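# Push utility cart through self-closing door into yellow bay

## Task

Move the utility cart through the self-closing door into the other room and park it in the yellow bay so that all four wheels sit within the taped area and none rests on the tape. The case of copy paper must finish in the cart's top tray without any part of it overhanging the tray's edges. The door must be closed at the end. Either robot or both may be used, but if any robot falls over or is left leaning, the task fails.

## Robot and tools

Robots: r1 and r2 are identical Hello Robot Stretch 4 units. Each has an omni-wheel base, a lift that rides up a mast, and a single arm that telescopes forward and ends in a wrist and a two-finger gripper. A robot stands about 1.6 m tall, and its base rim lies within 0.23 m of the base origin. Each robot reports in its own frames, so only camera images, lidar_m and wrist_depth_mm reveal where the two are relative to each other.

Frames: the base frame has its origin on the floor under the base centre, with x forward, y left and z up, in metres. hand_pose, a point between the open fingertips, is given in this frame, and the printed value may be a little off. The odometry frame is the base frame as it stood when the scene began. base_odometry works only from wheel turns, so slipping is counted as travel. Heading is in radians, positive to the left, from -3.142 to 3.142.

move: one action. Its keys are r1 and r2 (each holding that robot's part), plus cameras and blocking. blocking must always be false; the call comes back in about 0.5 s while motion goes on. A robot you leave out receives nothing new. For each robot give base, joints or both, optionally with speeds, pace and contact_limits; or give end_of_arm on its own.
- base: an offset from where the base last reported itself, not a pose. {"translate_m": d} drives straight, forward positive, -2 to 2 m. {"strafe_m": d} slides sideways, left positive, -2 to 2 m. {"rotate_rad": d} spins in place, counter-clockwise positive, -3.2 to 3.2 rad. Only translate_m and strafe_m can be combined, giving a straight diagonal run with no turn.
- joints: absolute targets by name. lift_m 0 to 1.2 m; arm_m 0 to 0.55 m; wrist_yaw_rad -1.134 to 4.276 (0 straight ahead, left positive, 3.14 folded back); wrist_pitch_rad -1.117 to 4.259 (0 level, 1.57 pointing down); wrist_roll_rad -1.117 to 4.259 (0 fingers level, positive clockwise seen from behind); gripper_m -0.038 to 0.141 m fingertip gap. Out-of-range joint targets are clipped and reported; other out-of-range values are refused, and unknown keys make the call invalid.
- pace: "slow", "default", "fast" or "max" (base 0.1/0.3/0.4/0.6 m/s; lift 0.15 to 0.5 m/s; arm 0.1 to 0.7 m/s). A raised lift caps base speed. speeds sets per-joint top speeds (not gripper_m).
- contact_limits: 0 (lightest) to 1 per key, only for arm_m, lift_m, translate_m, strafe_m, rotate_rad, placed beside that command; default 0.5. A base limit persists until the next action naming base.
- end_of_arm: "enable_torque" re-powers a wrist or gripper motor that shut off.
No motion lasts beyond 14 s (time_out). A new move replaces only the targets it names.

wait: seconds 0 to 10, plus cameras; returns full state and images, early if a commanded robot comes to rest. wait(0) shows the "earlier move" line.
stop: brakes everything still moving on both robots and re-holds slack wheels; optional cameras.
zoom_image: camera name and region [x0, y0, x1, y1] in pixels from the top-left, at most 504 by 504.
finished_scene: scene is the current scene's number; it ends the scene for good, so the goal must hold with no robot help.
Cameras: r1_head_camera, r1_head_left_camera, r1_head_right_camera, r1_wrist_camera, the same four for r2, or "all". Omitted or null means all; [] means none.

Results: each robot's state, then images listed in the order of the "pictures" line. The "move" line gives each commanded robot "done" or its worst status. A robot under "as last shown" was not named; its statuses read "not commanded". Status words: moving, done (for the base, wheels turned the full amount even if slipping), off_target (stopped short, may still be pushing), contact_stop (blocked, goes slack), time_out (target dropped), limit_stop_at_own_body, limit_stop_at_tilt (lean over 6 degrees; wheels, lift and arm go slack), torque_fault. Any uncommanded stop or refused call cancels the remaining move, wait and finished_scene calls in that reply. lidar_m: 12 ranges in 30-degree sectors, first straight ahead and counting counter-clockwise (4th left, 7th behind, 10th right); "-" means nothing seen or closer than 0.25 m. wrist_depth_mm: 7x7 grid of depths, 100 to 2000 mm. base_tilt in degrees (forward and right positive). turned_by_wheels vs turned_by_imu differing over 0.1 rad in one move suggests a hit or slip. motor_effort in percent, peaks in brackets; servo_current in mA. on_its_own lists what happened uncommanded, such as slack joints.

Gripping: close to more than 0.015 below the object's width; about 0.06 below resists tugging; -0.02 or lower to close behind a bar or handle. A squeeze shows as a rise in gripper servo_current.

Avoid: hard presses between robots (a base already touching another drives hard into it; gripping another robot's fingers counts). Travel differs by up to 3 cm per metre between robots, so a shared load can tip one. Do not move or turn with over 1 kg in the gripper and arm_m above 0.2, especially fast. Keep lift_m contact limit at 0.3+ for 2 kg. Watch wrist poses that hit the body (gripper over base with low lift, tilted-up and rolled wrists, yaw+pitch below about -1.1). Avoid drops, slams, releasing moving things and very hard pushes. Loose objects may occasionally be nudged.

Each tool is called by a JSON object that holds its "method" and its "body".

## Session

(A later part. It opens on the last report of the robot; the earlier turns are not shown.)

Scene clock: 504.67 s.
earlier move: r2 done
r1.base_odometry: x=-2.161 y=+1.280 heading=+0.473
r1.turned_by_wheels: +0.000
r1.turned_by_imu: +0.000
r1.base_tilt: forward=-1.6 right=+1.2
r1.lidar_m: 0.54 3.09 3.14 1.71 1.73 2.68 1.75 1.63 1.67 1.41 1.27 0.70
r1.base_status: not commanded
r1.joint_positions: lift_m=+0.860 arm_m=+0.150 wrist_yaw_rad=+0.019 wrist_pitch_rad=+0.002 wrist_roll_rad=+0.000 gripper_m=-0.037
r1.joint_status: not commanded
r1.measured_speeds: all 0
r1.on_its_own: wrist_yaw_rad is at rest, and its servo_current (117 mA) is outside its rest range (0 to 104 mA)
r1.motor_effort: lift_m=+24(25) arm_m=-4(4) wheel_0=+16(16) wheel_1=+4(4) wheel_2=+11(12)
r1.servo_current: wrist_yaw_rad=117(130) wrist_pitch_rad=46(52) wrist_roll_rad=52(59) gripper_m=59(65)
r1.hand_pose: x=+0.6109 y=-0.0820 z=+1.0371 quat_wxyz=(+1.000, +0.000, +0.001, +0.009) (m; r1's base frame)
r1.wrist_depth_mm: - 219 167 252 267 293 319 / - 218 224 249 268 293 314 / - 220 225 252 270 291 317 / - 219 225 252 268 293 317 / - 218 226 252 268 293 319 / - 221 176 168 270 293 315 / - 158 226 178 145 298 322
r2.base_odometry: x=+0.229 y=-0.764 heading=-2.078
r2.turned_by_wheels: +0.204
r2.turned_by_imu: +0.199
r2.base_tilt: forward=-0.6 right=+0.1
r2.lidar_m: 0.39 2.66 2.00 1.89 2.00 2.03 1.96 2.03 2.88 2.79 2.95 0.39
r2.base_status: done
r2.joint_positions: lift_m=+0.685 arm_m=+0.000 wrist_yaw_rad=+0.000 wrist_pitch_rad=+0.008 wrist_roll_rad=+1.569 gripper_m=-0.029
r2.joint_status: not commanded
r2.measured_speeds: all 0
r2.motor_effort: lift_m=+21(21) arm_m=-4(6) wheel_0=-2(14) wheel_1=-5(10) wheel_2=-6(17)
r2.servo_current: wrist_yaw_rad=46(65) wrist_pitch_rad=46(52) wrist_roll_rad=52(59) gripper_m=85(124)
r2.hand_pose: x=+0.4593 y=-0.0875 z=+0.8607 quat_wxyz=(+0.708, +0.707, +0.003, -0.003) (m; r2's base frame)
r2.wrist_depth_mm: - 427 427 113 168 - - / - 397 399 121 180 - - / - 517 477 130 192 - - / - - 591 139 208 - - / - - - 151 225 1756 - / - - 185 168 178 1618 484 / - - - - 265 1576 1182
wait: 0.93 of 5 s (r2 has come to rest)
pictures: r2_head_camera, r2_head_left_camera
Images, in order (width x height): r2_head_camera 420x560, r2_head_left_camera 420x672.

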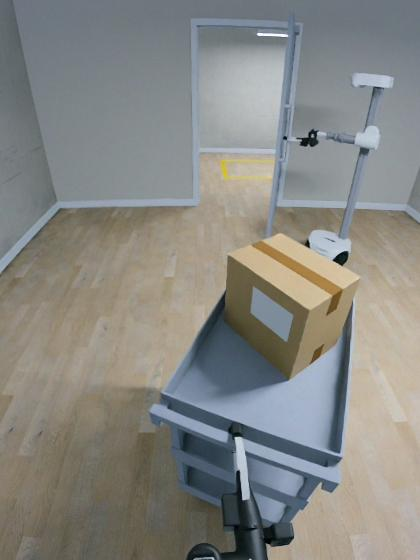

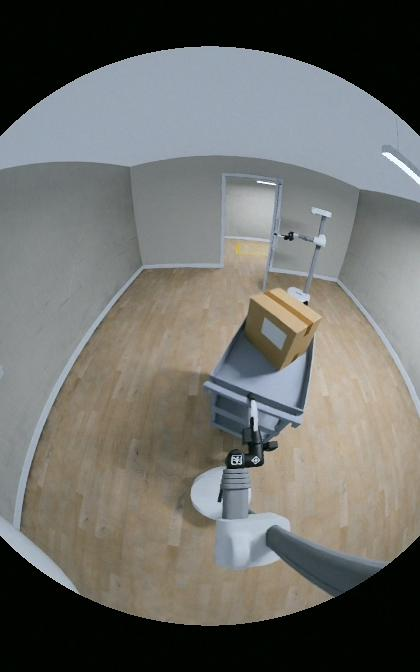

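{"method": "move", "body": {"r2": {"base":{"strafe_m":-0.22},"pace":"slow"}, "blocking": false, "cameras": []}}

{"method": "wait", "body": {"seconds": 5, "cameras": ["r2_head_camera","r2_head_left_camera"]}}

Scene clock: 516.20 s.
move: r2 moving
r1.base_odometry: x=-2.161 y=+1.280 heading=+0.473
r1.turned_by_wheels: +0.000
r1.turned_by_imu: +0.000
r1.base_tilt: forward=-1.5 right=+1.2
r1.lidar_m: 0.52 3.09 3.13 1.72 1.73 2.73 1.77 1.64 1.68 1.37 1.28 0.69
r1.base_status: not commanded
r1.joint_positions: lift_m=+0.860 arm_m=+0.150 wrist_yaw_rad=+0.019 wrist_pitch_rad=+0.002 wrist_roll_rad=+0.000 gripper_m=-0.037
r1.joint_status: not commanded
r1.measured_speeds: all 0
r1.motor_effort: lift_m=+24(25) arm_m=-4(4) wheel_0=+16(16) wheel_1=+4(4) wheel_2=+11(12)
r1.servo_current: wrist_yaw_rad=111(124) wrist_pitch_rad=46(46) wrist_roll_rad=65(65) gripper_m=59(65)
r1.hand_pose: x=+0.6109 y=-0.0820 z=+1.0371 quat_wxyz=(+1.000, +0.000, +0.001, +0.009) (m; r1's base frame)
r1.wrist_depth_mm: - 218 168 251 268 293 317 / - 219 225 249 268 291 314 / - 220 225 251 270 293 317 / - 220 225 251 268 293 320 / - 220 225 252 270 294 319 / - 221 176 168 271 294 314 / - 158 226 178 144 300 320
r2.base_odometry: x=+0.216 y=-0.757 heading=-2.078
r2.turned_by_wheels: +0.000
r2.turned_by_imu: +0.000
r2.base_tilt: forward=-0.7 right=+0.1
r2.lidar_m: 0.43 2.70 2.03 1.91 2.07 2.03 1.95 2.06 2.84 2.80 2.91 0.37
r2.base_status: strafe_m moving
r2.joint_positions: lift_m=+0.685 arm_m=+0.000 wrist_yaw_rad=+0.000 wrist_pitch_rad=+0.008 wrist_roll_rad=+1.569 gripper_m=-0.029
r2.joint_status: not commanded
r2.measured_speeds: translate_m=+0.001 strafe_m=-0.056 rotate_rad=-0.003 lift_m=+0.000 arm_m=+0.000 wrist_yaw_rad=+0.000 wrist_pitch_rad=+0.000 wrist_roll_rad=+0.000
r2.motor_effort: lift_m=+21(21) arm_m=-4(4) wheel_0=+9(12) wheel_1=-7(8) wheel_2=-1(5)
r2.servo_current: wrist_yaw_rad=39(59) wrist_pitch_rad=52(52) wrist_roll_rad=39(59) gripper_m=85(91)
r2.hand_pose: x=+0.4593 y=-0.0875 z=+0.8607 quat_wxyz=(+0.708, +0.707, +0.003, -0.003) (m; r2's base frame)
r2.wrist_depth_mm: - 436 430 115 169 - - / - 399 397 124 181 - - / - 512 469 131 193 - - / - - 580 140 208 - - / - - - 151 225 1708 - / - - 185 168 177 1618 484 / - - - - 263 1618 1160
pictures: none
No camera images: "cameras" was empty.

Scene clock: 519.03 s.
earlier move: r2 done
r1.base_odometry: x=-2.161 y=+1.280 heading=+0.473
r1.turned_by_wheels: +0.000
r1.turned_by_imu: +0.000
r1.base_tilt: forward=-1.6 right=+1.2
r1.lidar_m: 0.53 3.09 3.12 1.56 1.67 2.72 1.75 1.64 1.66 1.39 1.28 0.70
r1.base_status: not commanded
r1.joint_positions: lift_m=+0.860 arm_m=+0.150 wrist_yaw_rad=+0.019 wrist_pitch_rad=+0.002 wrist_roll_rad=+0.000 gripper_m=-0.037
r1.joint_status: not commanded
r1.measured_speeds: all 0
r1.on_its_own: wrist_yaw_rad is at rest, and its servo_current (117 mA) is outside its rest range (0 to 104 mA)
r1.motor_effort: lift_m=+24(25) arm_m=-4(4) wheel_0=+16(16) wheel_1=+4(4) wheel_2=+11(12)
r1.servo_current: wrist_yaw_rad=117(137) wrist_pitch_rad=46(52) wrist_roll_rad=39(65) gripper_m=65(72)
r1.hand_pose: x=+0.6109 y=-0.0820 z=+1.0371 quat_wxyz=(+1.000, +0.000, +0.001, +0.009) (m; r1's base frame)
r1.wrist_depth_mm: - 219 167 250 268 293 315 / - 218 225 249 268 293 312 / - 220 226 252 268 291 317 / - 220 225 252 270 294 317 / - 220 225 252 268 294 320 / - 222 175 168 270 294 314 / - 158 226 177 144 298 320
r2.base_odometry: x=+0.037 y=-0.657 heading=-2.078
r2.turned_by_wheels: +0.000
r2.turned_by_imu: +0.001
r2.base_tilt: forward=-0.6 right=+0.1
r2.lidar_m: 0.41 0.44 2.23 2.11 2.28 2.02 1.94 2.05 2.67 2.59 2.74 0.43
r2.base_status: done
r2.joint_positions: lift_m=+0.685 arm_m=+0.000 wrist_yaw_rad=+0.004 wrist_pitch_rad=+0.008 wrist_roll_rad=+1.569 gripper_m=-0.029
r2.joint_status: not commanded
r2.measured_speeds: all 0
r2.motor_effort: lift_m=+21(21) arm_m=-4(4) wheel_0=+5(15) wheel_1=-3(8) wheel_2=+0(5)
r2.servo_current: wrist_yaw_rad=52(59) wrist_pitch_rad=46(59) wrist_roll_rad=52(59) gripper_m=91(91)
r2.hand_pose: x=+0.4596 y=-0.0864 z=+0.8607 quat_wxyz=(+0.708, +0.707, +0.004, -0.001) (m; r2's base frame)
r2.wrist_depth_mm: - - - 157 215 1661 - / - - 591 160 219 759 - / - 504 452 163 222 - - / - - 480 167 226 820 - / - - 549 169 230 - - / - - 186 172 178 - - / - - - - - 544 484
wait: 2.83 of 5 s (r2 has come to rest)
pictures: r2_head_camera, r2_head_left_camera
Images, in order (width x height): r2_head_camera 420x560, r2_head_left_camera 420x672.

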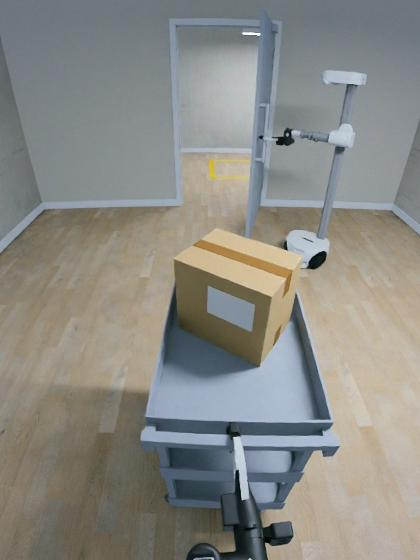

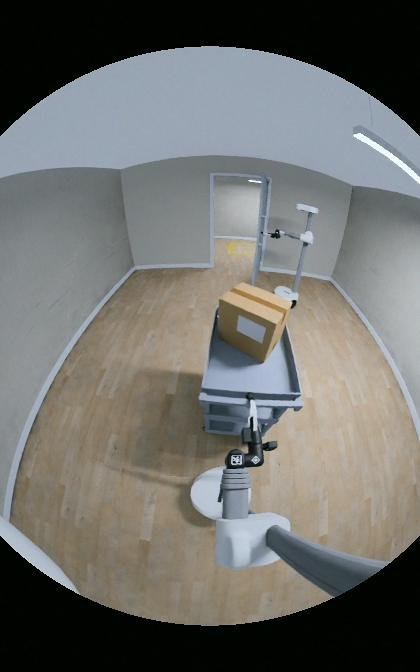

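{"method": "move", "body": {"r1": {"base":{"translate_m":-0.2,"strafe_m":-0.14},"pace":"slow"}, "blocking": false, "cameras": []}}

{"method": "wait", "body": {"seconds": 5, "cameras": ["r1_wrist_camera","r1_head_right_camera","r2_head_camera"]}}

Scene clock: 529.60 s.
move: r1 moving
r1.base_odometry: x=-2.168 y=+1.267 heading=+0.476
r1.turned_by_wheels: +0.003
r1.turned_by_imu: +0.003
r1.base_tilt: forward=-1.6 right=+1.2
r1.lidar_m: 0.53 3.09 3.15 1.60 1.72 2.66 1.76 1.60 1.67 1.39 1.26 0.68
r1.base_status: translate_m moving; strafe_m moving
r1.joint_positions: lift_m=+0.860 arm_m=+0.150 wrist_yaw_rad=+0.019 wrist_pitch_rad=+0.002 wrist_roll_rad=+0.000 gripper_m=-0.037
r1.joint_status: not commanded
r1.measured_speeds: translate_m=-0.044 strafe_m=-0.030 rotate_rad=-0.002 lift_m=+0.000 arm_m=+0.000 wrist_yaw_rad=+0.000 wrist_pitch_rad=+0.000 wrist_roll_rad=+0.000
r1.motor_effort: lift_m=+24(24) arm_m=-4(4) wheel_0=+20(21) wheel_1=-2(4) wheel_2=+19(20)
r1.servo_current: wrist_yaw_rad=111(117) wrist_pitch_rad=46(46) wrist_roll_rad=52(59) gripper_m=59(65)
r1.hand_pose: x=+0.6109 y=-0.0820 z=+1.0371 quat_wxyz=(+1.000, +0.000, +0.001, +0.009) (m; r1's base frame)
r1.wrist_depth_mm: - 219 224 251 267 291 319 / - 218 225 251 268 293 315 / - 219 225 251 271 296 320 / - 220 226 252 270 294 320 / - 219 225 251 270 294 320 / - 222 176 168 271 293 317 / - 153 179 178 144 300 320
r2: as last shown
r2.turned_by_imu: +0.000
r2.base_tilt: forward=-0.7 right=+0.0
r2.lidar_m: 0.41 0.42 2.19 2.13 2.25 2.02 1.95 2.05 2.68 2.58 2.72 0.42
r2.motor_effort: lift_m=+21(21) arm_m=-4(4) wheel_0=+5(5) wheel_1=-4(4) wheel_2=+0(1)
r2.servo_current: wrist_yaw_rad=46(59) wrist_pitch_rad=52(59) wrist_roll_rad=46(52) gripper_m=91(91)
r2.wrist_depth_mm: - - - 157 213 1661 - / - - 591 159 217 750 - / - 504 452 162 223 - - / - - 480 167 226 831 - / - - 544 169 231 - - / - - 186 172 178 - - / - - - - - 539 480
pictures: none
No camera images: "cameras" was empty.

Scene clock: 532.73 s.
earlier move: r1 done
r1.base_odometry: x=-2.275 y=+1.064 heading=+0.476
r1.turned_by_wheels: +0.000
r1.turned_by_imu: +0.039
r1.base_tilt: forward=-1.6 right=+1.2
r1.lidar_m: 0.51 3.31 3.40 1.68 4.48 2.19 1.50 1.37 1.44 1.35 1.27 0.74
r1.base_status: done
r1.joint_positions: lift_m=+0.860 arm_m=+0.150 wrist_yaw_rad=+0.019 wrist_pitch_rad=+0.002 wrist_roll_rad=+0.000 gripper_m=-0.037
r1.joint_status: not commanded
r1.measured_speeds: all 0
r1.motor_effort: lift_m=+24(25) arm_m=-4(5) wheel_0=+21(23) wheel_1=+2(6) wheel_2=+13(24)
r1.servo_current: wrist_yaw_rad=104(137) wrist_pitch_rad=46(52) wrist_roll_rad=59(65) gripper_m=65(65)
r1.hand_pose: x=+0.6109 y=-0.0820 z=+1.0371 quat_wxyz=(+1.000, +0.000, +0.001, +0.009) (m; r1's base frame)
r1.wrist_depth_mm: - 208 156 260 297 349 410 / - 209 157 265 297 347 410 / - 208 156 267 297 345 407 / - 208 157 265 297 345 407 / - 208 157 266 297 347 410 / - 206 159 176 297 349 413 / - 159 172 167 144 357 410
r2.base_odometry: x=+0.037 y=-0.657 heading=-2.078
r2.turned_by_wheels: +0.000
r2.turned_by_imu: +0.000
r2.base_tilt: forward=-0.6 right=+0.1
r2.lidar_m: 0.38 0.44 2.23 2.11 2.27 2.01 1.97 2.06 2.67 2.58 2.73 0.44
r2.base_status: not commanded
r2.joint_positions: lift_m=+0.685 arm_m=+0.000 wrist_yaw_rad=+0.004 wrist_pitch_rad=+0.008 wrist_roll_rad=+1.569 gripper_m=-0.029
r2.joint_status: not commanded
r2.measured_speeds: all 0
r2.motor_effort: lift_m=+21(21) arm_m=-4(4) wheel_0=+5(6) wheel_1=-4(4) wheel_2=+0(1)
r2.servo_current: wrist_yaw_rad=46(59) wrist_pitch_rad=46(59) wrist_roll_rad=39(59) gripper_m=85(91)
r2.hand_pose: x=+0.4596 y=-0.0864 z=+0.8607 quat_wxyz=(+0.708, +0.707, +0.004, -0.001) (m; r2's base frame)
r2.wrist_depth_mm: - - - 157 213 1708 - / - - 597 160 217 750 - / - 500 452 163 221 - - / - - 484 166 226 831 - / - - 549 169 230 - - / - - 185 173 178 - - / - - - - - 539 484
wait: 3.13 of 5 s (r1 has come to rest)
pictures: r1_head_right_camera, r1_wrist_camera, r2_head_camera
Images, in order (width x height): r1_head_right_camera 420x672, r1_wrist_camera 616x392, r2_head_camera 420x560.

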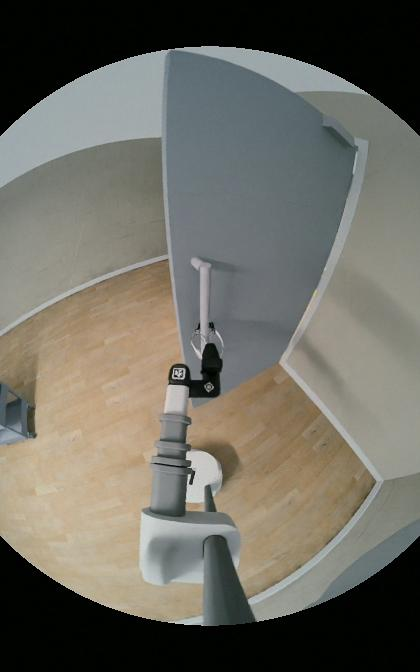

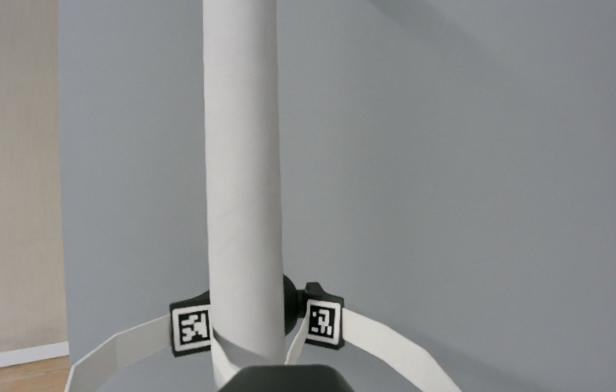

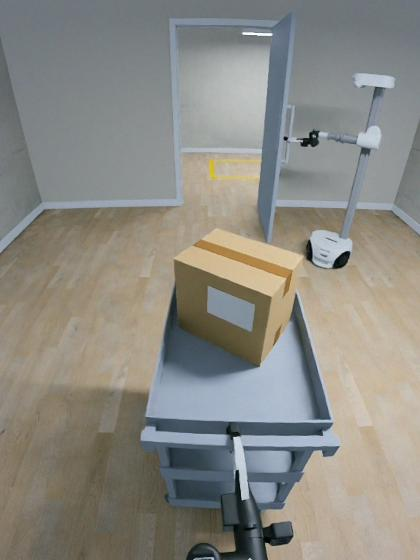

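{"method": "move", "body": {"r2": {"base":{"translate_m":0.5},"pace":"slow"}, "blocking": false, "cameras": []}}

{"method": "wait", "body": {"seconds": 7, "cameras": ["r2_head_camera"]}}

Scene clock: 537.30 s.
move: r2 moving
r1: as last shown
r1.turned_by_imu: +0.000
r1.lidar_m: 0.51 3.33 3.41 1.68 4.48 2.20 1.49 1.38 1.44 1.36 1.27 0.74
r1.motor_effort: lift_m=+24(25) arm_m=-4(4) wheel_0=+21(21) wheel_1=+2(2) wheel_2=+13(13)
r1.servo_current: wrist_yaw_rad=111(117) wrist_pitch_rad=33(46) wrist_roll_rad=39(59) gripper_m=59(65)
r1.wrist_depth_mm: - 211 156 260 297 347 413 / - 208 156 266 300 347 410 / - 208 157 265 296 347 410 / - 209 157 265 297 345 410 / - 209 158 266 298 347 407 / - 206 159 176 297 347 407 / - 159 173 168 144 357 413
r2.base_odometry: x=+0.031 y=-0.668 heading=-2.078
r2.turned_by_wheels: +0.000
r2.turned_by_imu: +0.001
r2.base_tilt: forward=-0.7 right=+0.1
r2.lidar_m: 0.39 0.41 2.20 2.11 2.26 2.05 1.95 2.08 2.70 2.58 2.72 0.44
r2.base_status: translate_m moving
r2.joint_positions: lift_m=+0.685 arm_m=+0.000 wrist_yaw_rad=+0.002 wrist_pitch_rad=+0.008 wrist_roll_rad=+1.569 gripper_m=-0.029
r2.joint_status: not commanded
r2.measured_speeds: translate_m=+0.048 strafe_m=-0.001 rotate_rad=-0.003 lift_m=+0.000 arm_m=+0.000 wrist_yaw_rad=-0.018 wrist_pitch_rad=+0.000 wrist_roll_rad=+0.000
r2.motor_effort: lift_m=+21(21) arm_m=-4(4) wheel_0=+10(10) wheel_1=+8(9) wheel_2=-12(12)
r2.servo_current: wrist_yaw_rad=39(52) wrist_pitch_rad=52(52) wrist_roll_rad=52(52) gripper_m=85(91)
r2.hand_pose: x=+0.4595 y=-0.0869 z=+0.8607 quat_wxyz=(+0.708, +0.707, +0.003, -0.002) (m; r2's base frame)
r2.wrist_depth_mm: - - - 160 217 1661 - / - - - 162 221 778 - / - - 466 164 224 831 - / - - 477 167 227 831 - / - - 539 169 231 - - / - - 185 172 177 - - / - - - - - 549 480
pictures: none
No camera images: "cameras" was empty.

Scene clock: 543.07 s.
earlier move: r2 done
r1.base_odometry: x=-2.275 y=+1.064 heading=+0.476
r1.turned_by_wheels: +0.000
r1.turned_by_imu: +0.000
r1.base_tilt: forward=-1.6 right=+1.2
r1.lidar_m: 0.53 3.32 1.49 1.30 4.48 2.19 1.50 1.39 1.42 1.37 1.27 0.76
r1.base_status: not commanded
r1.joint_positions: lift_m=+0.860 arm_m=+0.150 wrist_yaw_rad=+0.019 wrist_pitch_rad=+0.002 wrist_roll_rad=+0.000 gripper_m=-0.037
r1.joint_status: not commanded
r1.measured_speeds: all 0
r1.on_its_own: wrist_yaw_rad is at rest, and its servo_current (124 mA) is outside its rest range (0 to 104 mA)
r1.motor_effort: lift_m=+25(25) arm_m=-4(5) wheel_0=+20(22) wheel_1=+2(3) wheel_2=+13(13)
r1.servo_current: wrist_yaw_rad=124(130) wrist_pitch_rad=39(52) wrist_roll_rad=46(65) gripper_m=65(72)
r1.hand_pose: x=+0.6109 y=-0.0820 z=+1.0371 quat_wxyz=(+1.000, +0.000, +0.001, +0.009) (m; r1's base frame)
r1.wrist_depth_mm: - 211 156 259 298 349 413 / - 208 157 265 297 347 410 / - 208 157 265 297 347 410 / - 208 157 266 297 347 410 / - 210 158 266 298 345 410 / - 206 159 176 297 349 410 / - 159 172 168 144 357 413
r2.base_odometry: x=-0.206 y=-1.094 heading=-2.078
r2.turned_by_wheels: +0.000
r2.turned_by_imu: -0.001
r2.base_tilt: forward=-0.7 right=+0.1
r2.lidar_m: 0.37 0.45 2.21 2.12 2.23 2.53 2.45 2.58 2.72 2.59 2.75 0.42
r2.base_status: done
r2.joint_positions: lift_m=+0.685 arm_m=+0.000 wrist_yaw_rad=-0.002 wrist_pitch_rad=+0.008 wrist_roll_rad=+1.569 gripper_m=-0.029
r2.joint_status: not commanded
r2.measured_speeds: all 0
r2.motor_effort: lift_m=+21(21) arm_m=-4(4) wheel_0=+2(10) wheel_1=+4(9) wheel_2=-7(15)
r2.servo_current: wrist_yaw_rad=46(65) wrist_pitch_rad=52(59) wrist_roll_rad=39(59) gripper_m=85(91)
r2.hand_pose: x=+0.4591 y=-0.0880 z=+0.8607 quat_wxyz=(+0.708, +0.707, +0.002, -0.003) (m; r2's base frame)
r2.wrist_depth_mm: - - - 159 218 1661 - / - - 621 161 220 788 - / - - 455 165 225 798 - / - - 480 168 227 842 - / - - 539 170 231 - - / - - 185 172 180 - - / - - - - 237 544 484
wait: 5.77 of 7 s (r2 has come to rest)
pictures: r2_head_camera
Images, in order (width x height): r2_head_camera 420x560.

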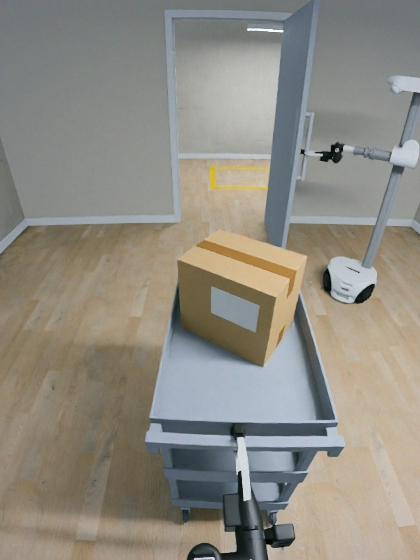

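{"method": "move", "body": {"r2": {"base":{"translate_m":0.6},"pace":"slow"}, "blocking": false, "cameras": []}}

{"method": "wait", "body": {"seconds": 8, "cameras": ["r2_head_camera","r2_head_right_camera"]}}

Scene clock: 546.77 s.
move: r2 moving
r1.base_odometry: x=-2.275 y=+1.064 heading=+0.476
r1.turned_by_wheels: +0.000
r1.turned_by_imu: +0.000
r1.base_tilt: forward=-1.6 right=+1.2
r1.lidar_m: 0.53 3.31 1.50 1.27 4.48 2.18 1.48 1.39 1.40 1.35 1.27 0.75
r1.base_status: not commanded
r1.joint_positions: lift_m=+0.860 arm_m=+0.150 wrist_yaw_rad=+0.019 wrist_pitch_rad=+0.002 wrist_roll_rad=+0.000 gripper_m=-0.037
r1.joint_status: not commanded
r1.measured_speeds: all 0
r1.motor_effort: lift_m=+25(25) arm_m=-4(4) wheel_0=+21(21) wheel_1=+2(2) wheel_2=+13(13)
r1.servo_current: wrist_yaw_rad=104(137) wrist_pitch_rad=46(46) wrist_roll_rad=46(52) gripper_m=59(65)
r1.hand_pose: x=+0.6109 y=-0.0820 z=+1.0371 quat_wxyz=(+1.000, +0.000, +0.001, +0.009) (m; r1's base frame)
r1.wrist_depth_mm: - 211 156 260 297 347 410 / - 208 156 265 297 349 410 / - 208 156 266 298 347 404 / - 210 157 266 298 349 407 / - 209 158 267 300 349 404 / - 207 159 177 300 345 407 / - 154 172 167 144 359 413
r2.base_odometry: x=-0.212 y=-1.105 heading=-2.078
r2.turned_by_wheels: +0.000
r2.turned_by_imu: +0.000
r2.base_tilt: forward=-0.7 right=+0.1
r2.lidar_m: 0.38 0.43 2.18 2.15 2.23 2.57 2.44 2.62 2.68 2.60 2.75 0.42
r2.base_status: translate_m moving
r2.joint_positions: lift_m=+0.685 arm_m=+0.000 wrist_yaw_rad=-0.002 wrist_pitch_rad=+0.008 wrist_roll_rad=+1.569 gripper_m=-0.029
r2.joint_status: not commanded
r2.measured_speeds: translate_m=+0.049 strafe_m=+0.001 rotate_rad=-0.002 lift_m=+0.000 arm_m=+0.000 wrist_yaw_rad=+0.000 wrist_pitch_rad=+0.000 wrist_roll_rad=+0.000
r2.motor_effort: lift_m=+21(21) arm_m=-4(4) wheel_0=+5(5) wheel_1=+6(7) wheel_2=-13(14)
r2.servo_current: wrist_yaw_rad=52(52) wrist_pitch_rad=52(52) wrist_roll_rad=52(59) gripper_m=91(91)
r2.hand_pose: x=+0.4591 y=-0.0880 z=+0.8607 quat_wxyz=(+0.708, +0.707, +0.002, -0.003) (m; r2's base frame)
r2.wrist_depth_mm: - - - 160 218 1661 - / - - 615 162 221 778 - / - - 462 165 224 809 - / - - 480 167 228 831 - / - - 539 170 231 - - / - - 185 172 178 - - / - - - - 237 544 480
pictures: none
No camera images: "cameras" was empty.

Scene clock: 553.53 s.
earlier move: r2 done
r1.base_odometry: x=-2.275 y=+1.064 heading=+0.476
r1.turned_by_wheels: +0.000
r1.turned_by_imu: +0.000
r1.base_tilt: forward=-1.6 right=+1.3
r1.lidar_m: 0.51 3.32 0.91 1.12 4.48 2.19 1.49 1.38 1.43 1.36 1.27 0.75
r1.base_status: not commanded
r1.joint_positions: lift_m=+0.860 arm_m=+0.150 wrist_yaw_rad=+0.019 wrist_pitch_rad=+0.002 wrist_roll_rad=+0.000 gripper_m=-0.037
r1.joint_status: not commanded
r1.measured_speeds: all 0
r1.on_its_own: wrist_yaw_rad is at rest, and its servo_current (117 mA) is outside its rest range (0 to 104 mA)
r1.motor_effort: lift_m=+24(25) arm_m=-4(4) wheel_0=+20(22) wheel_1=+2(3) wheel_2=+13(13)
r1.servo_current: wrist_yaw_rad=117(137) wrist_pitch_rad=39(52) wrist_roll_rad=65(65) gripper_m=59(72)
r1.hand_pose: x=+0.6109 y=-0.0820 z=+1.0371 quat_wxyz=(+1.000, +0.000, +0.001, +0.009) (m; r1's base frame)
r1.wrist_depth_mm: - 211 157 262 297 345 413 / - 209 156 265 298 347 410 / - 209 157 265 298 347 410 / - 208 156 266 298 351 407 / - 209 158 266 297 347 407 / - 206 159 176 298 349 413 / - 154 172 167 144 357 413
r2.base_odometry: x=-0.498 y=-1.618 heading=-2.078
r2.turned_by_wheels: +0.000
r2.turned_by_imu: +0.000
r2.base_tilt: forward=-0.7 right=+0.1
r2.lidar_m: 0.40 0.45 2.21 2.11 2.25 3.14 3.09 3.20 2.72 2.62 1.75 0.43
r2.base_status: done
r2.joint_positions: lift_m=+0.685 arm_m=+0.000 wrist_yaw_rad=-0.002 wrist_pitch_rad=+0.008 wrist_roll_rad=+1.569 gripper_m=-0.029
r2.joint_status: not commanded
r2.measured_speeds: all 0
r2.motor_effort: lift_m=+21(21) arm_m=-4(4) wheel_0=+2(9) wheel_1=+4(8) wheel_2=-7(14)
r2.servo_current: wrist_yaw_rad=52(65) wrist_pitch_rad=46(59) wrist_roll_rad=46(59) gripper_m=85(98)
r2.hand_pose: x=+0.4591 y=-0.0880 z=+0.8607 quat_wxyz=(+0.708, +0.707, +0.002, -0.003) (m; r2's base frame)
r2.wrist_depth_mm: - - - 155 211 1537 - / - - 564 158 216 - - / - 488 455 162 220 - - / - - 488 166 225 831 - / - - 554 169 230 - - / - - 185 172 179 - - / - - - - - 1499 488
wait: 6.77 of 8 s (r2 has come to rest)
pictures: r2_head_camera, r2_head_right_camera
Images, in order (width x height): r2_head_camera 420x560, r2_head_right_camera 420x672.

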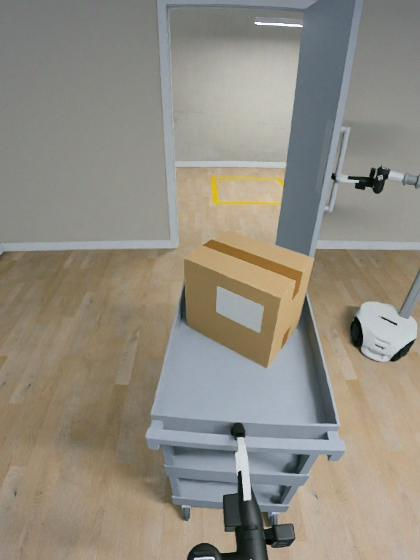

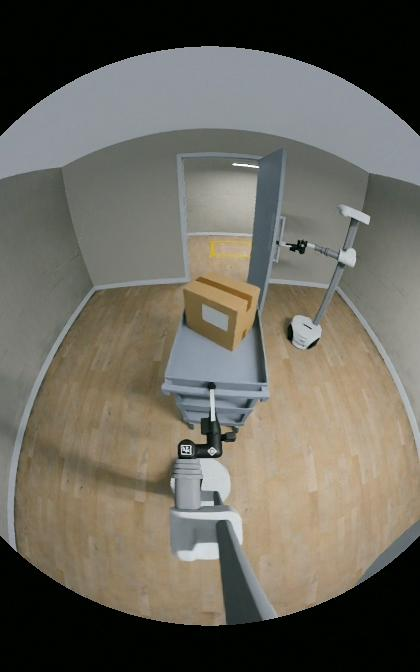

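{"method": "move", "body": {"r2": {"base":{"translate_m":0.4},"pace":"slow"}, "blocking": false, "cameras": []}}

{"method": "wait", "body": {"seconds": 7, "cameras": ["r2_head_camera","r1_head_right_camera"]}}

Scene clock: 569.23 s.
move: r2 moving
r1.base_odometry: x=-2.275 y=+1.064 heading=+0.476
r1.turned_by_wheels: +0.000
r1.turned_by_imu: +0.000
r1.base_tilt: forward=-1.6 right=+1.2
r1.lidar_m: 0.51 3.31 0.91 1.14 4.49 2.20 1.48 1.39 1.43 1.36 1.25 0.74
r1.base_status: not commanded
r1.joint_positions: lift_m=+0.860 arm_m=+0.150 wrist_yaw_rad=+0.019 wrist_pitch_rad=+0.002 wrist_roll_rad=+0.000 gripper_m=-0.037
r1.joint_status: not commanded
r1.measured_speeds: all 0
r1.motor_effort: lift_m=+24(25) arm_m=-4(4) wheel_0=+21(22) wheel_1=+2(2) wheel_2=+13(13)
r1.servo_current: wrist_yaw_rad=111(124) wrist_pitch_rad=39(46) wrist_roll_rad=46(65) gripper_m=65(65)
r1.hand_pose: x=+0.6109 y=-0.0820 z=+1.0371 quat_wxyz=(+1.000, +0.000, +0.001, +0.009) (m; r1's base frame)
r1.wrist_depth_mm: - 212 156 262 298 347 410 / - 208 156 265 298 347 410 / - 209 156 265 297 347 410 / - 209 157 265 298 349 407 / - 209 158 265 298 347 413 / - 206 160 176 298 347 410 / - 159 172 167 144 357 415
r2.base_odometry: x=-0.504 y=-1.629 heading=-2.078
r2.turned_by_wheels: +0.000
r2.turned_by_imu: +0.000
r2.base_tilt: forward=-0.7 right=+0.0
r2.lidar_m: 0.41 0.46 2.22 2.12 2.23 3.11 3.10 3.22 2.70 2.63 1.72 0.41
r2.base_status: translate_m moving
r2.joint_positions: lift_m=+0.685 arm_m=+0.000 wrist_yaw_rad=-0.002 wrist_pitch_rad=+0.008 wrist_roll_rad=+1.569 gripper_m=-0.029
r2.joint_status: not commanded
r2.measured_speeds: translate_m=+0.049 strafe_m=+0.000 rotate_rad=+0.000 lift_m=+0.000 arm_m=+0.000 wrist_yaw_rad=+0.000 wrist_pitch_rad=+0.000 wrist_roll_rad=+0.000
r2.motor_effort: lift_m=+21(21) arm_m=-4(4) wheel_0=+5(8) wheel_1=+6(8) wheel_2=-12(13)
r2.servo_current: wrist_yaw_rad=52(65) wrist_pitch_rad=46(59) wrist_roll_rad=46(52) gripper_m=91(91)
r2.hand_pose: x=+0.4591 y=-0.0880 z=+0.8607 quat_wxyz=(+0.708, +0.707, +0.002, -0.003) (m; r2's base frame)
r2.wrist_depth_mm: - - - 155 211 1576 - / - - 569 158 216 - - / - 484 455 161 221 - - / - - 484 165 225 820 - / - - 554 169 229 - - / - - 186 171 179 - - / - - - - - 1499 488
pictures: none
No camera images: "cameras" was empty.

Scene clock: 574.00 s.
earlier move: r2 done
r1.base_odometry: x=-2.275 y=+1.064 heading=+0.476
r1.turned_by_wheels: +0.000
r1.turned_by_imu: +0.000
r1.base_tilt: forward=-1.6 right=+1.2
r1.lidar_m: 0.53 0.83 0.83 1.41 4.48 2.16 1.48 1.38 1.43 1.35 1.28 0.75
r1.base_status: not commanded
r1.joint_positions: lift_m=+0.860 arm_m=+0.150 wrist_yaw_rad=+0.019 wrist_pitch_rad=+0.002 wrist_roll_rad=+0.000 gripper_m=-0.037
r1.joint_status: not commanded
r1.measured_speeds: all 0
r1.on_its_own: wrist_yaw_rad is at rest, and its servo_current (117 mA) is outside its rest range (0 to 104 mA)
r1.motor_effort: lift_m=+24(25) arm_m=-4(4) wheel_0=+20(22) wheel_1=+2(2) wheel_2=+13(13)
r1.servo_current: wrist_yaw_rad=117(130) wrist_pitch_rad=46(52) wrist_roll_rad=33(65) gripper_m=65(72)
r1.hand_pose: x=+0.6109 y=-0.0820 z=+1.0371 quat_wxyz=(+1.000, +0.000, +0.001, +0.009) (m; r1's base frame)
r1.wrist_depth_mm: - 211 156 260 298 349 410 / - 208 157 266 298 347 410 / - 209 157 265 298 345 410 / - 209 157 265 298 345 407 / - 209 158 266 300 343 413 / - 206 159 176 298 349 410 / - 159 172 167 144 357 415
r2.base_odometry: x=-0.692 y=-1.968 heading=-2.078
r2.turned_by_wheels: +0.000
r2.turned_by_imu: -0.001
r2.base_tilt: forward=-0.7 right=+0.1
r2.lidar_m: 0.41 0.47 2.19 2.11 2.20 3.11 3.52 3.63 2.74 2.62 1.39 0.42
r2.base_status: done
r2.joint_positions: lift_m=+0.685 arm_m=+0.000 wrist_yaw_rad=-0.002 wrist_pitch_rad=+0.008 wrist_roll_rad=+1.569 gripper_m=-0.029
r2.joint_status: not commanded
r2.measured_speeds: all 0
r2.motor_effort: lift_m=+21(21) arm_m=-4(4) wheel_0=+1(8) wheel_1=+4(8) wheel_2=-7(14)
r2.servo_current: wrist_yaw_rad=59(65) wrist_pitch_rad=52(59) wrist_roll_rad=39(65) gripper_m=91(91)
r2.hand_pose: x=+0.4591 y=-0.0880 z=+0.8607 quat_wxyz=(+0.708, +0.707, +0.002, -0.003) (m; r2's base frame)
r2.wrist_depth_mm: - - 1182 154 211 - - / - - 554 157 216 - - / - 473 452 160 220 - - / - - 488 165 224 831 - / - - 554 169 230 - - / - - 185 172 179 - - / - - - - 240 1499 484
wait: 4.77 of 7 s (r2 has come to rest)
pictures: r1_head_right_camera, r2_head_camera
Images, in order (width x height): r1_head_right_camera 420x672, r2_head_camera 420x560.

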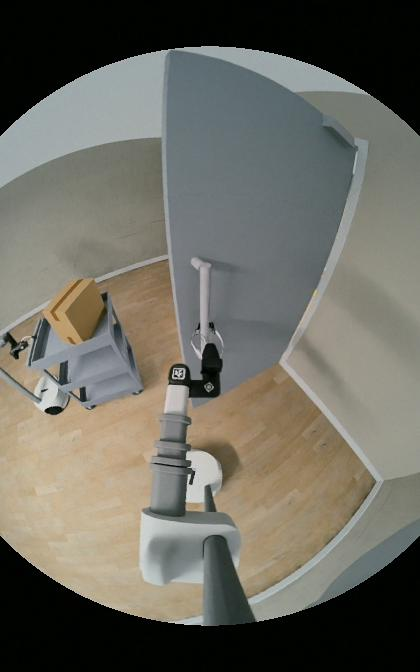

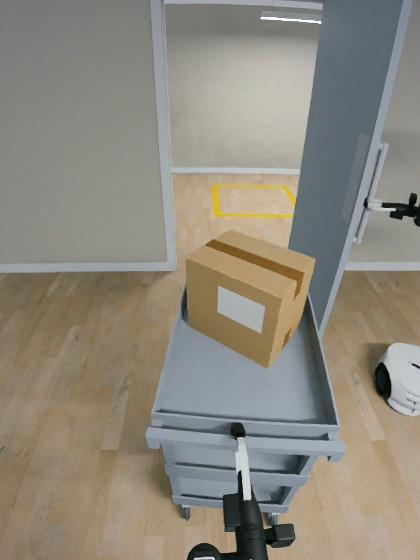

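{"method": "move", "body": {"r2": {"base":{"translate_m":0.5},"pace":"slow","contact_limits":{"translate_m":0.3}}, "blocking": false, "cameras": []}}

{"method": "wait", "body": {"seconds": 8, "cameras": ["r2_head_camera","r1_head_right_camera"]}}

Scene clock: 582.40 s.
move: r2 moving
r1.base_odometry: x=-2.275 y=+1.064 heading=+0.476
r1.turned_by_wheels: +0.000
r1.turned_by_imu: +0.000
r1.base_tilt: forward=-1.6 right=+1.2
r1.lidar_m: 0.52 0.80 0.84 1.39 4.48 2.15 1.49 1.38 1.43 1.35 1.25 0.77
r1.base_status: not commanded
r1.joint_positions: lift_m=+0.860 arm_m=+0.150 wrist_yaw_rad=+0.019 wrist_pitch_rad=+0.002 wrist_roll_rad=+0.000 gripper_m=-0.037
r1.joint_status: not commanded
r1.measured_speeds: all 0
r1.motor_effort: lift_m=+24(25) arm_m=-4(4) wheel_0=+21(21) wheel_1=+2(2) wheel_2=+13(13)
r1.servo_current: wrist_yaw_rad=104(130) wrist_pitch_rad=46(46) wrist_roll_rad=59(59) gripper_m=65(65)
r1.hand_pose: x=+0.6109 y=-0.0820 z=+1.0371 quat_wxyz=(+1.000, +0.000, +0.001, +0.009) (m; r1's base frame)
r1.wrist_depth_mm: - 212 156 259 298 347 407 / - 210 156 265 298 345 407 / - 209 156 265 298 349 407 / - 210 156 265 297 345 410 / - 208 158 266 297 347 407 / - 206 159 176 298 349 407 / - 159 173 167 144 359 410
r2.base_odometry: x=-0.698 y=-1.978 heading=-2.079
r2.turned_by_wheels: +0.000
r2.turned_by_imu: +0.000
r2.base_tilt: forward=-0.7 right=+0.0
r2.lidar_m: 0.41 0.46 2.18 2.11 2.21 3.13 3.52 3.65 2.73 2.63 1.37 0.41
r2.base_status: translate_m moving
r2.joint_positions: lift_m=+0.685 arm_m=+0.000 wrist_yaw_rad=-0.002 wrist_pitch_rad=+0.008 wrist_roll_rad=+1.569 gripper_m=-0.029
r2.joint_status: not commanded
r2.measured_speeds: translate_m=+0.049 strafe_m=+0.000 rotate_rad=+0.001 lift_m=+0.000 arm_m=+0.000 wrist_yaw_rad=+0.000 wrist_pitch_rad=+0.000 wrist_roll_rad=+0.000
r2.motor_effort: lift_m=+21(21) arm_m=-4(4) wheel_0=+5(8) wheel_1=+5(7) wheel_2=-13(13)
r2.servo_current: wrist_yaw_rad=46(59) wrist_pitch_rad=46(52) wrist_roll_rad=52(59) gripper_m=78(91)
r2.contact_limits: translate_m 0.3
r2.hand_pose: x=+0.4591 y=-0.0880 z=+0.8607 quat_wxyz=(+0.708, +0.707, +0.002, -0.003) (m; r2's base frame)
r2.wrist_depth_mm: - - 1160 154 209 - - / - - 554 157 216 - - / - 477 449 161 220 - - / - - 488 165 224 820 - / - - 559 169 229 - - / - - 186 172 179 - - / - - - - 240 1464 484
pictures: none
No camera images: "cameras" was empty.

Scene clock: 588.17 s.
earlier move: r2 done
r1.base_odometry: x=-2.275 y=+1.064 heading=+0.476
r1.turned_by_wheels: +0.000
r1.turned_by_imu: +0.000
r1.base_tilt: forward=-1.6 right=+1.2
r1.lidar_m: 0.53 0.85 0.93 4.39 4.49 2.16 1.49 1.38 1.43 1.39 1.27 0.76
r1.base_status: not commanded
r1.joint_positions: lift_m=+0.860 arm_m=+0.150 wrist_yaw_rad=+0.019 wrist_pitch_rad=+0.002 wrist_roll_rad=+0.000 gripper_m=-0.037
r1.joint_status: not commanded
r1.measured_speeds: all 0
r1.on_its_own: wrist_yaw_rad is at rest, and its servo_current (111 mA) is outside its rest range (0 to 104 mA)
r1.motor_effort: lift_m=+24(25) arm_m=-4(5) wheel_0=+20(22) wheel_1=+2(2) wheel_2=+13(13)
r1.servo_current: wrist_yaw_rad=111(137) wrist_pitch_rad=39(52) wrist_roll_rad=33(72) gripper_m=65(72)
r1.hand_pose: x=+0.6109 y=-0.0820 z=+1.0371 quat_wxyz=(+1.000, +0.000, +0.001, +0.009) (m; r1's base frame)
r1.wrist_depth_mm: - 211 156 260 297 349 413 / - 208 156 266 296 349 410 / - 208 157 266 297 347 410 / 715 208 156 265 300 347 410 / 535 208 157 265 298 347 410 / 535 206 159 176 297 349 410 / 539 154 172 168 144 357 413
r2.base_odometry: x=-0.935 y=-2.404 heading=-2.078
r2.turned_by_wheels: +0.000
r2.turned_by_imu: +0.000
r2.base_tilt: forward=-0.7 right=+0.0
r2.lidar_m: 0.41 1.99 2.17 2.08 2.20 3.04 4.05 3.66 2.75 1.27 1.14 0.42
r2.base_status: done
r2.joint_positions: lift_m=+0.685 arm_m=+0.000 wrist_yaw_rad=-0.002 wrist_pitch_rad=+0.008 wrist_roll_rad=+1.569 gripper_m=-0.029
r2.joint_status: not commanded
r2.measured_speeds: all 0
r2.motor_effort: lift_m=+21(21) arm_m=-4(4) wheel_0=+1(9) wheel_1=+5(7) wheel_2=-6(14)
r2.servo_current: wrist_yaw_rad=52(65) wrist_pitch_rad=52(59) wrist_roll_rad=52(59) gripper_m=91(98)
r2.contact_limits: translate_m 0.3
r2.hand_pose: x=+0.4591 y=-0.0880 z=+0.8607 quat_wxyz=(+0.708, +0.707, +0.002, -0.003) (m; r2's base frame)
r2.wrist_depth_mm: - - - 151 208 - - / - - 539 156 213 - - / - 469 445 159 219 - - / 1576 - 488 164 224 842 - / 1618 - 564 168 229 - - / - - 183 171 179 - - / - - - - 241 517 477
wait: 5.77 of 8 s (r2 has come to rest)
pictures: r1_head_right_camera, r2_head_camera
Images, in order (width x height): r1_head_right_camera 420x672, r2_head_camera 420x560.

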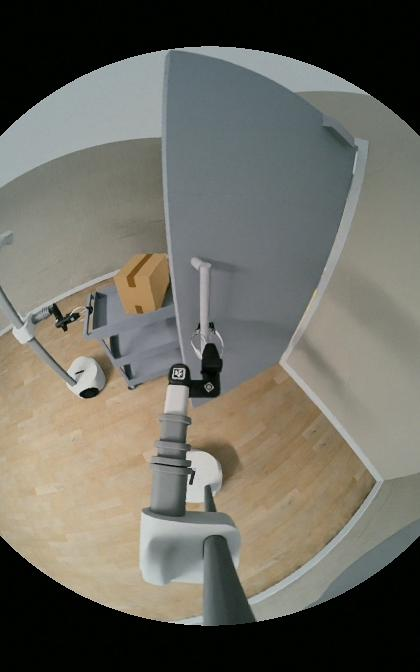

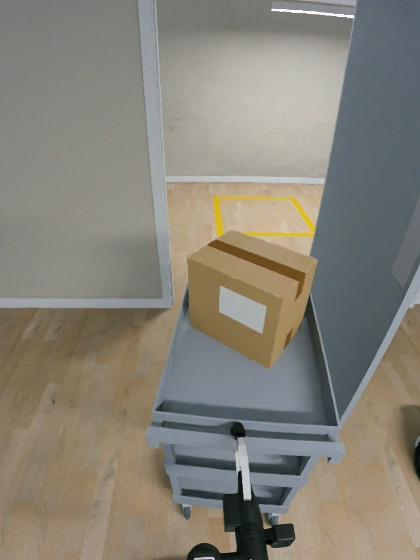

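{"method": "move", "body": {"r2": {"base":{"translate_m":0.4},"pace":"slow","contact_limits":{"translate_m":0.3}}, "blocking": false, "cameras": []}}

{"method": "wait", "body": {"seconds": 8, "cameras": ["r2_head_camera","r2_head_left_camera"]}}

Scene clock: 595.47 s.
move: r2 moving
r1.base_odometry: x=-2.275 y=+1.064 heading=+0.476
r1.turned_by_wheels: +0.000
r1.turned_by_imu: +0.000
r1.base_tilt: forward=-1.6 right=+1.3
r1.lidar_m: 0.52 0.87 0.93 4.40 4.48 2.22 1.48 1.39 1.42 1.37 1.27 0.73
r1.base_status: not commanded
r1.joint_positions: lift_m=+0.860 arm_m=+0.150 wrist_yaw_rad=+0.019 wrist_pitch_rad=+0.002 wrist_roll_rad=+0.000 gripper_m=-0.037
r1.joint_status: not commanded
r1.measured_speeds: all 0
r1.motor_effort: lift_m=+25(25) arm_m=-4(4) wheel_0=+21(21) wheel_1=+2(2) wheel_2=+13(13)
r1.servo_current: wrist_yaw_rad=104(124) wrist_pitch_rad=39(46) wrist_roll_rad=33(59) gripper_m=65(72)
r1.hand_pose: x=+0.6109 y=-0.0820 z=+1.0371 quat_wxyz=(+1.000, +0.000, +0.001, +0.009) (m; r1's base frame)
r1.wrist_depth_mm: - 211 156 260 297 347 410 / - 208 156 265 296 347 410 / - 210 156 266 300 345 410 / 715 208 157 266 298 347 410 / 539 208 158 266 297 345 410 / 544 206 159 176 300 349 413 / 549 154 172 167 144 357 410
r2.base_odometry: x=-0.941 y=-2.415 heading=-2.078
r2.turned_by_wheels: +0.000
r2.turned_by_imu: +0.000
r2.base_tilt: forward=-0.7 right=+0.1
r2.lidar_m: 0.40 0.46 2.16 2.11 2.22 3.08 4.07 3.68 2.74 1.29 1.14 0.42
r2.base_status: translate_m moving
r2.joint_positions: lift_m=+0.685 arm_m=+0.000 wrist_yaw_rad=-0.002 wrist_pitch_rad=+0.008 wrist_roll_rad=+1.569 gripper_m=-0.029
r2.joint_status: not commanded
r2.measured_speeds: translate_m=+0.050 strafe_m=+0.000 rotate_rad=+0.003 lift_m=+0.000 arm_m=+0.000 wrist_yaw_rad=+0.000 wrist_pitch_rad=+0.000 wrist_roll_rad=+0.000
r2.motor_effort: lift_m=+21(21) arm_m=-4(4) wheel_0=+6(9) wheel_1=+6(7) wheel_2=-13(14)
r2.servo_current: wrist_yaw_rad=39(52) wrist_pitch_rad=52(52) wrist_roll_rad=46(52) gripper_m=91(91)
r2.contact_limits: translate_m 0.3
r2.hand_pose: x=+0.4591 y=-0.0880 z=+0.8607 quat_wxyz=(+0.708, +0.707, +0.002, -0.003) (m; r2's base frame)
r2.wrist_depth_mm: - - - 152 208 - - / - - 539 156 214 - - / - 469 445 159 218 - - / - - 488 164 223 831 - / 1618 - 564 168 229 - - / - - 183 171 179 - - / - - - - 241 517 477
pictures: none
No camera images: "cameras" was empty.

Scene clock: 600.23 s.
earlier move: r2 done
r1.base_odometry: x=-2.275 y=+1.064 heading=+0.476
r1.turned_by_wheels: +0.000
r1.turned_by_imu: +0.000
r1.base_tilt: forward=-1.6 right=+1.2
r1.lidar_m: 0.53 0.93 1.06 4.39 4.48 2.18 1.46 1.39 1.43 1.36 1.27 0.75
r1.base_status: not commanded
r1.joint_positions: lift_m=+0.860 arm_m=+0.150 wrist_yaw_rad=+0.019 wrist_pitch_rad=+0.002 wrist_roll_rad=+0.000 gripper_m=-0.037
r1.joint_status: not commanded
r1.measured_speeds: all 0
r1.on_its_own: wrist_yaw_rad is at rest, and its servo_current (117 mA) is outside its rest range (0 to 104 mA)
r1.motor_effort: lift_m=+25(25) arm_m=-4(5) wheel_0=+21(22) wheel_1=+2(3) wheel_2=+13(13)
r1.servo_current: wrist_yaw_rad=117(137) wrist_pitch_rad=46(52) wrist_roll_rad=39(72) gripper_m=65(72)
r1.hand_pose: x=+0.6109 y=-0.0820 z=+1.0371 quat_wxyz=(+1.000, +0.000, +0.001, +0.009) (m; r1's base frame)
r1.wrist_depth_mm: - 211 157 260 298 349 410 / - 208 156 265 297 347 410 / - 209 156 266 297 349 410 / - 208 156 265 298 347 410 / - 210 158 266 298 349 407 / - 206 159 176 298 347 410 / 521 153 172 167 144 362 413
r2.base_odometry: x=-1.129 y=-2.754 heading=-2.079
r2.turned_by_wheels: +0.000
r2.turned_by_imu: -0.001
r2.base_tilt: forward=-0.7 right=+0.1
r2.lidar_m: 0.40 0.46 2.15 2.08 2.19 3.01 - 3.68 2.75 1.05 0.85 0.42
r2.base_status: done
r2.joint_positions: lift_m=+0.685 arm_m=+0.000 wrist_yaw_rad=-0.002 wrist_pitch_rad=+0.008 wrist_roll_rad=+1.569 gripper_m=-0.029
r2.joint_status: not commanded
r2.measured_speeds: all 0
r2.motor_effort: lift_m=+21(21) arm_m=-4(4) wheel_0=+2(9) wheel_1=+3(8) wheel_2=-8(14)
r2.servo_current: wrist_yaw_rad=59(65) wrist_pitch_rad=59(59) wrist_roll_rad=39(65) gripper_m=85(91)
r2.contact_limits: translate_m 0.3
r2.hand_pose: x=+0.4591 y=-0.0880 z=+0.8607 quat_wxyz=(+0.708, +0.707, +0.002, -0.003) (m; r2's base frame)
r2.wrist_depth_mm: - - - 151 207 1537 - / - - 539 155 212 - - / - 462 445 158 217 - - / - - 492 163 223 820 - / - - 569 168 229 - - / - - 183 171 179 - - / - - - - 241 - 477
wait: 4.77 of 8 s (r2 has come to rest)
pictures: r2_head_camera, r2_head_left_camera
Images, in order (width x height): r2_head_camera 420x560, r2_head_left_camera 420x672.

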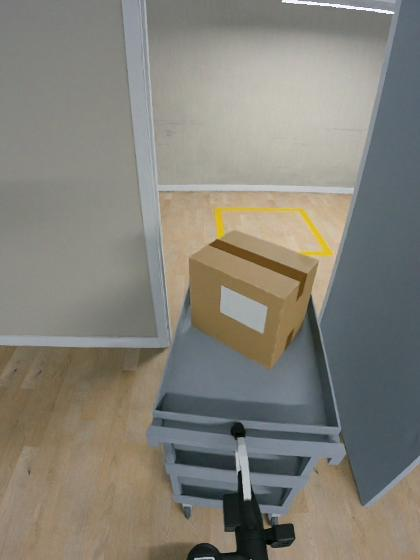

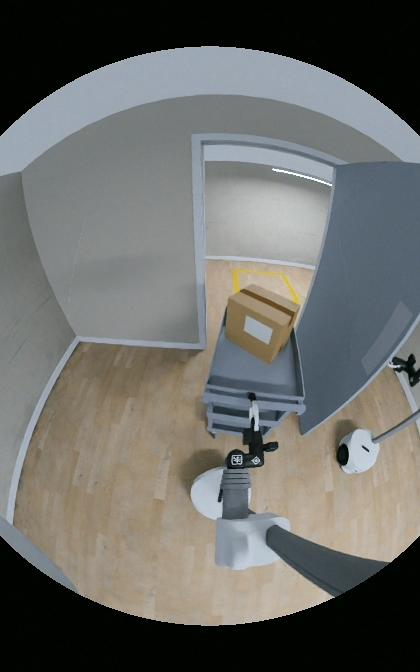

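{"method": "move", "body": {"r2": {"base":{"translate_m":0.6},"pace":"slow","contact_limits":{"translate_m":0.3}}, "blocking": false, "cameras": []}}

{"method": "wait", "body": {"seconds": 9, "cameras": ["r2_head_camera","r2_head_left_camera"]}}

Scene clock: 606.87 s.
move: r2 moving
r1.base_odometry: x=-2.275 y=+1.064 heading=+0.476
r1.turned_by_wheels: +0.000
r1.turned_by_imu: +0.000
r1.base_tilt: forward=-1.6 right=+1.2
r1.lidar_m: 0.53 0.94 1.06 4.38 4.50 2.17 1.49 1.38 1.43 1.40 1.26 0.76
r1.base_status: not commanded
r1.joint_positions: lift_m=+0.860 arm_m=+0.150 wrist_yaw_rad=+0.019 wrist_pitch_rad=+0.002 wrist_roll_rad=+0.000 gripper_m=-0.037
r1.joint_status: not commanded
r1.measured_speeds: all 0
r1.motor_effort: lift_m=+24(25) arm_m=-4(4) wheel_0=+20(22) wheel_1=+2(3) wheel_2=+13(13)
r1.servo_current: wrist_yaw_rad=91(124) wrist_pitch_rad=46(46) wrist_roll_rad=33(52) gripper_m=65(65)
r1.hand_pose: x=+0.6109 y=-0.0820 z=+1.0371 quat_wxyz=(+1.000, +0.000, +0.001, +0.009) (m; r1's base frame)
r1.wrist_depth_mm: - 211 156 262 296 347 407 / - 208 157 265 298 349 404 / - 209 157 266 296 345 407 / - 209 156 266 297 347 407 / - 209 158 265 297 347 407 / - 205 159 176 298 349 410 / 525 153 172 167 144 355 413
r2.base_odometry: x=-1.135 y=-2.764 heading=-2.079
r2.turned_by_wheels: +0.000
r2.turned_by_imu: +0.000
r2.base_tilt: forward=-0.7 right=+0.1
r2.lidar_m: 0.40 0.42 2.15 2.09 2.22 3.06 - 3.70 2.75 1.05 0.84 0.42
r2.base_status: translate_m moving
r2.joint_positions: lift_m=+0.685 arm_m=+0.000 wrist_yaw_rad=-0.002 wrist_pitch_rad=+0.008 wrist_roll_rad=+1.569 gripper_m=-0.029
r2.joint_status: not commanded
r2.measured_speeds: translate_m=+0.049 strafe_m=+0.000 rotate_rad=-0.001 lift_m=+0.000 arm_m=+0.000 wrist_yaw_rad=+0.000 wrist_pitch_rad=+0.000 wrist_roll_rad=+0.000
r2.motor_effort: lift_m=+21(21) arm_m=-4(4) wheel_0=+5(8) wheel_1=+5(7) wheel_2=-13(13)
r2.servo_current: wrist_yaw_rad=39(52) wrist_pitch_rad=52(52) wrist_roll_rad=65(65) gripper_m=85(91)
r2.contact_limits: translate_m 0.3
r2.hand_pose: x=+0.4591 y=-0.0880 z=+0.8607 quat_wxyz=(+0.708, +0.707, +0.002, -0.003) (m; r2's base frame)
r2.wrist_depth_mm: - - - 151 206 1537 - / - - 535 154 211 - - / - 462 445 158 218 - - / - - 496 164 223 820 - / - - 569 168 230 - - / - - 183 171 180 - - / - - - - 242 - 473
pictures: none
No camera images: "cameras" was empty.

Scene clock: 613.63 s.
earlier move: r2 done
r1.base_odometry: x=-2.275 y=+1.064 heading=+0.476
r1.turned_by_wheels: +0.000
r1.turned_by_imu: +0.000
r1.base_tilt: forward=-1.6 right=+1.2
r1.lidar_m: 0.51 1.11 3.41 4.40 4.49 2.19 1.51 1.39 1.44 1.34 1.28 0.76
r1.base_status: not commanded
r1.joint_positions: lift_m=+0.860 arm_m=+0.150 wrist_yaw_rad=+0.019 wrist_pitch_rad=+0.002 wrist_roll_rad=+0.000 gripper_m=-0.037
r1.joint_status: not commanded
r1.measured_speeds: all 0
r1.motor_effort: lift_m=+24(25) arm_m=-4(4) wheel_0=+21(22) wheel_1=+2(3) wheel_2=+13(13)
r1.servo_current: wrist_yaw_rad=104(137) wrist_pitch_rad=39(52) wrist_roll_rad=59(72) gripper_m=59(72)
r1.hand_pose: x=+0.6109 y=-0.0820 z=+1.0371 quat_wxyz=(+1.000, +0.000, +0.001, +0.009) (m; r1's base frame)
r1.wrist_depth_mm: - 212 156 260 296 351 410 / - 208 157 265 297 349 407 / - 208 157 265 298 349 407 / - 208 157 265 298 349 410 / - 209 158 266 298 347 407 / - 206 160 176 298 347 410 / - 154 172 167 144 355 410
r2.base_odometry: x=-1.421 y=-3.278 heading=-2.079
r2.turned_by_wheels: +0.000
r2.turned_by_imu: -0.001
r2.base_tilt: forward=-0.7 right=+0.0
r2.lidar_m: 0.41 0.91 1.29 2.07 2.20 3.05 - 3.74 1.01 0.70 0.77 0.41
r2.base_status: done
r2.joint_positions: lift_m=+0.685 arm_m=+0.000 wrist_yaw_rad=-0.002 wrist_pitch_rad=+0.008 wrist_roll_rad=+1.569 gripper_m=-0.029
r2.joint_status: not commanded
r2.measured_speeds: all 0
r2.motor_effort: lift_m=+21(21) arm_m=-4(4) wheel_0=+2(9) wheel_1=+4(8) wheel_2=-8(13)
r2.servo_current: wrist_yaw_rad=33(59) wrist_pitch_rad=59(59) wrist_roll_rad=46(65) gripper_m=91(98)
r2.contact_limits: translate_m 0.3
r2.hand_pose: x=+0.4591 y=-0.0880 z=+0.8607 quat_wxyz=(+0.708, +0.707, +0.002, -0.003) (m; r2's base frame)
r2.wrist_depth_mm: - - - 149 206 723 - / - - 525 153 211 - - / - 459 449 157 216 - - / - - 496 163 223 831 - / - - 569 168 229 - - / - - 185 171 180 1756 - / - 144 - - - - 469
wait: 6.77 of 9 s (r2 has come to rest)
pictures: r2_head_camera, r2_head_left_camera
Images, in order (width x height): r2_head_camera 420x560, r2_head_left_camera 420x672.

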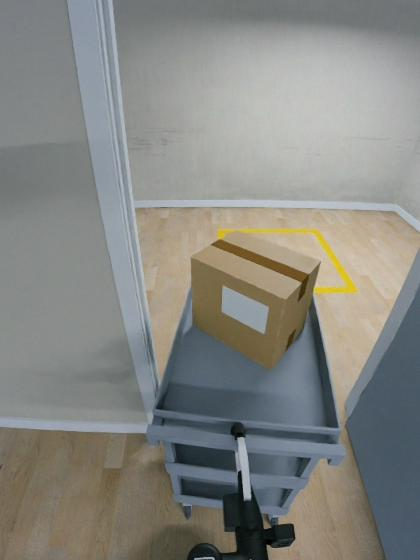

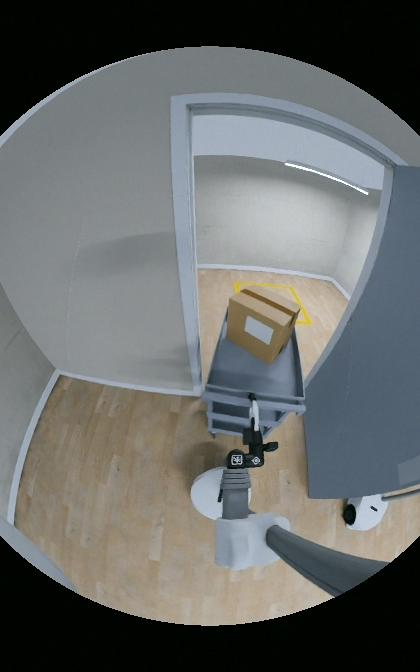

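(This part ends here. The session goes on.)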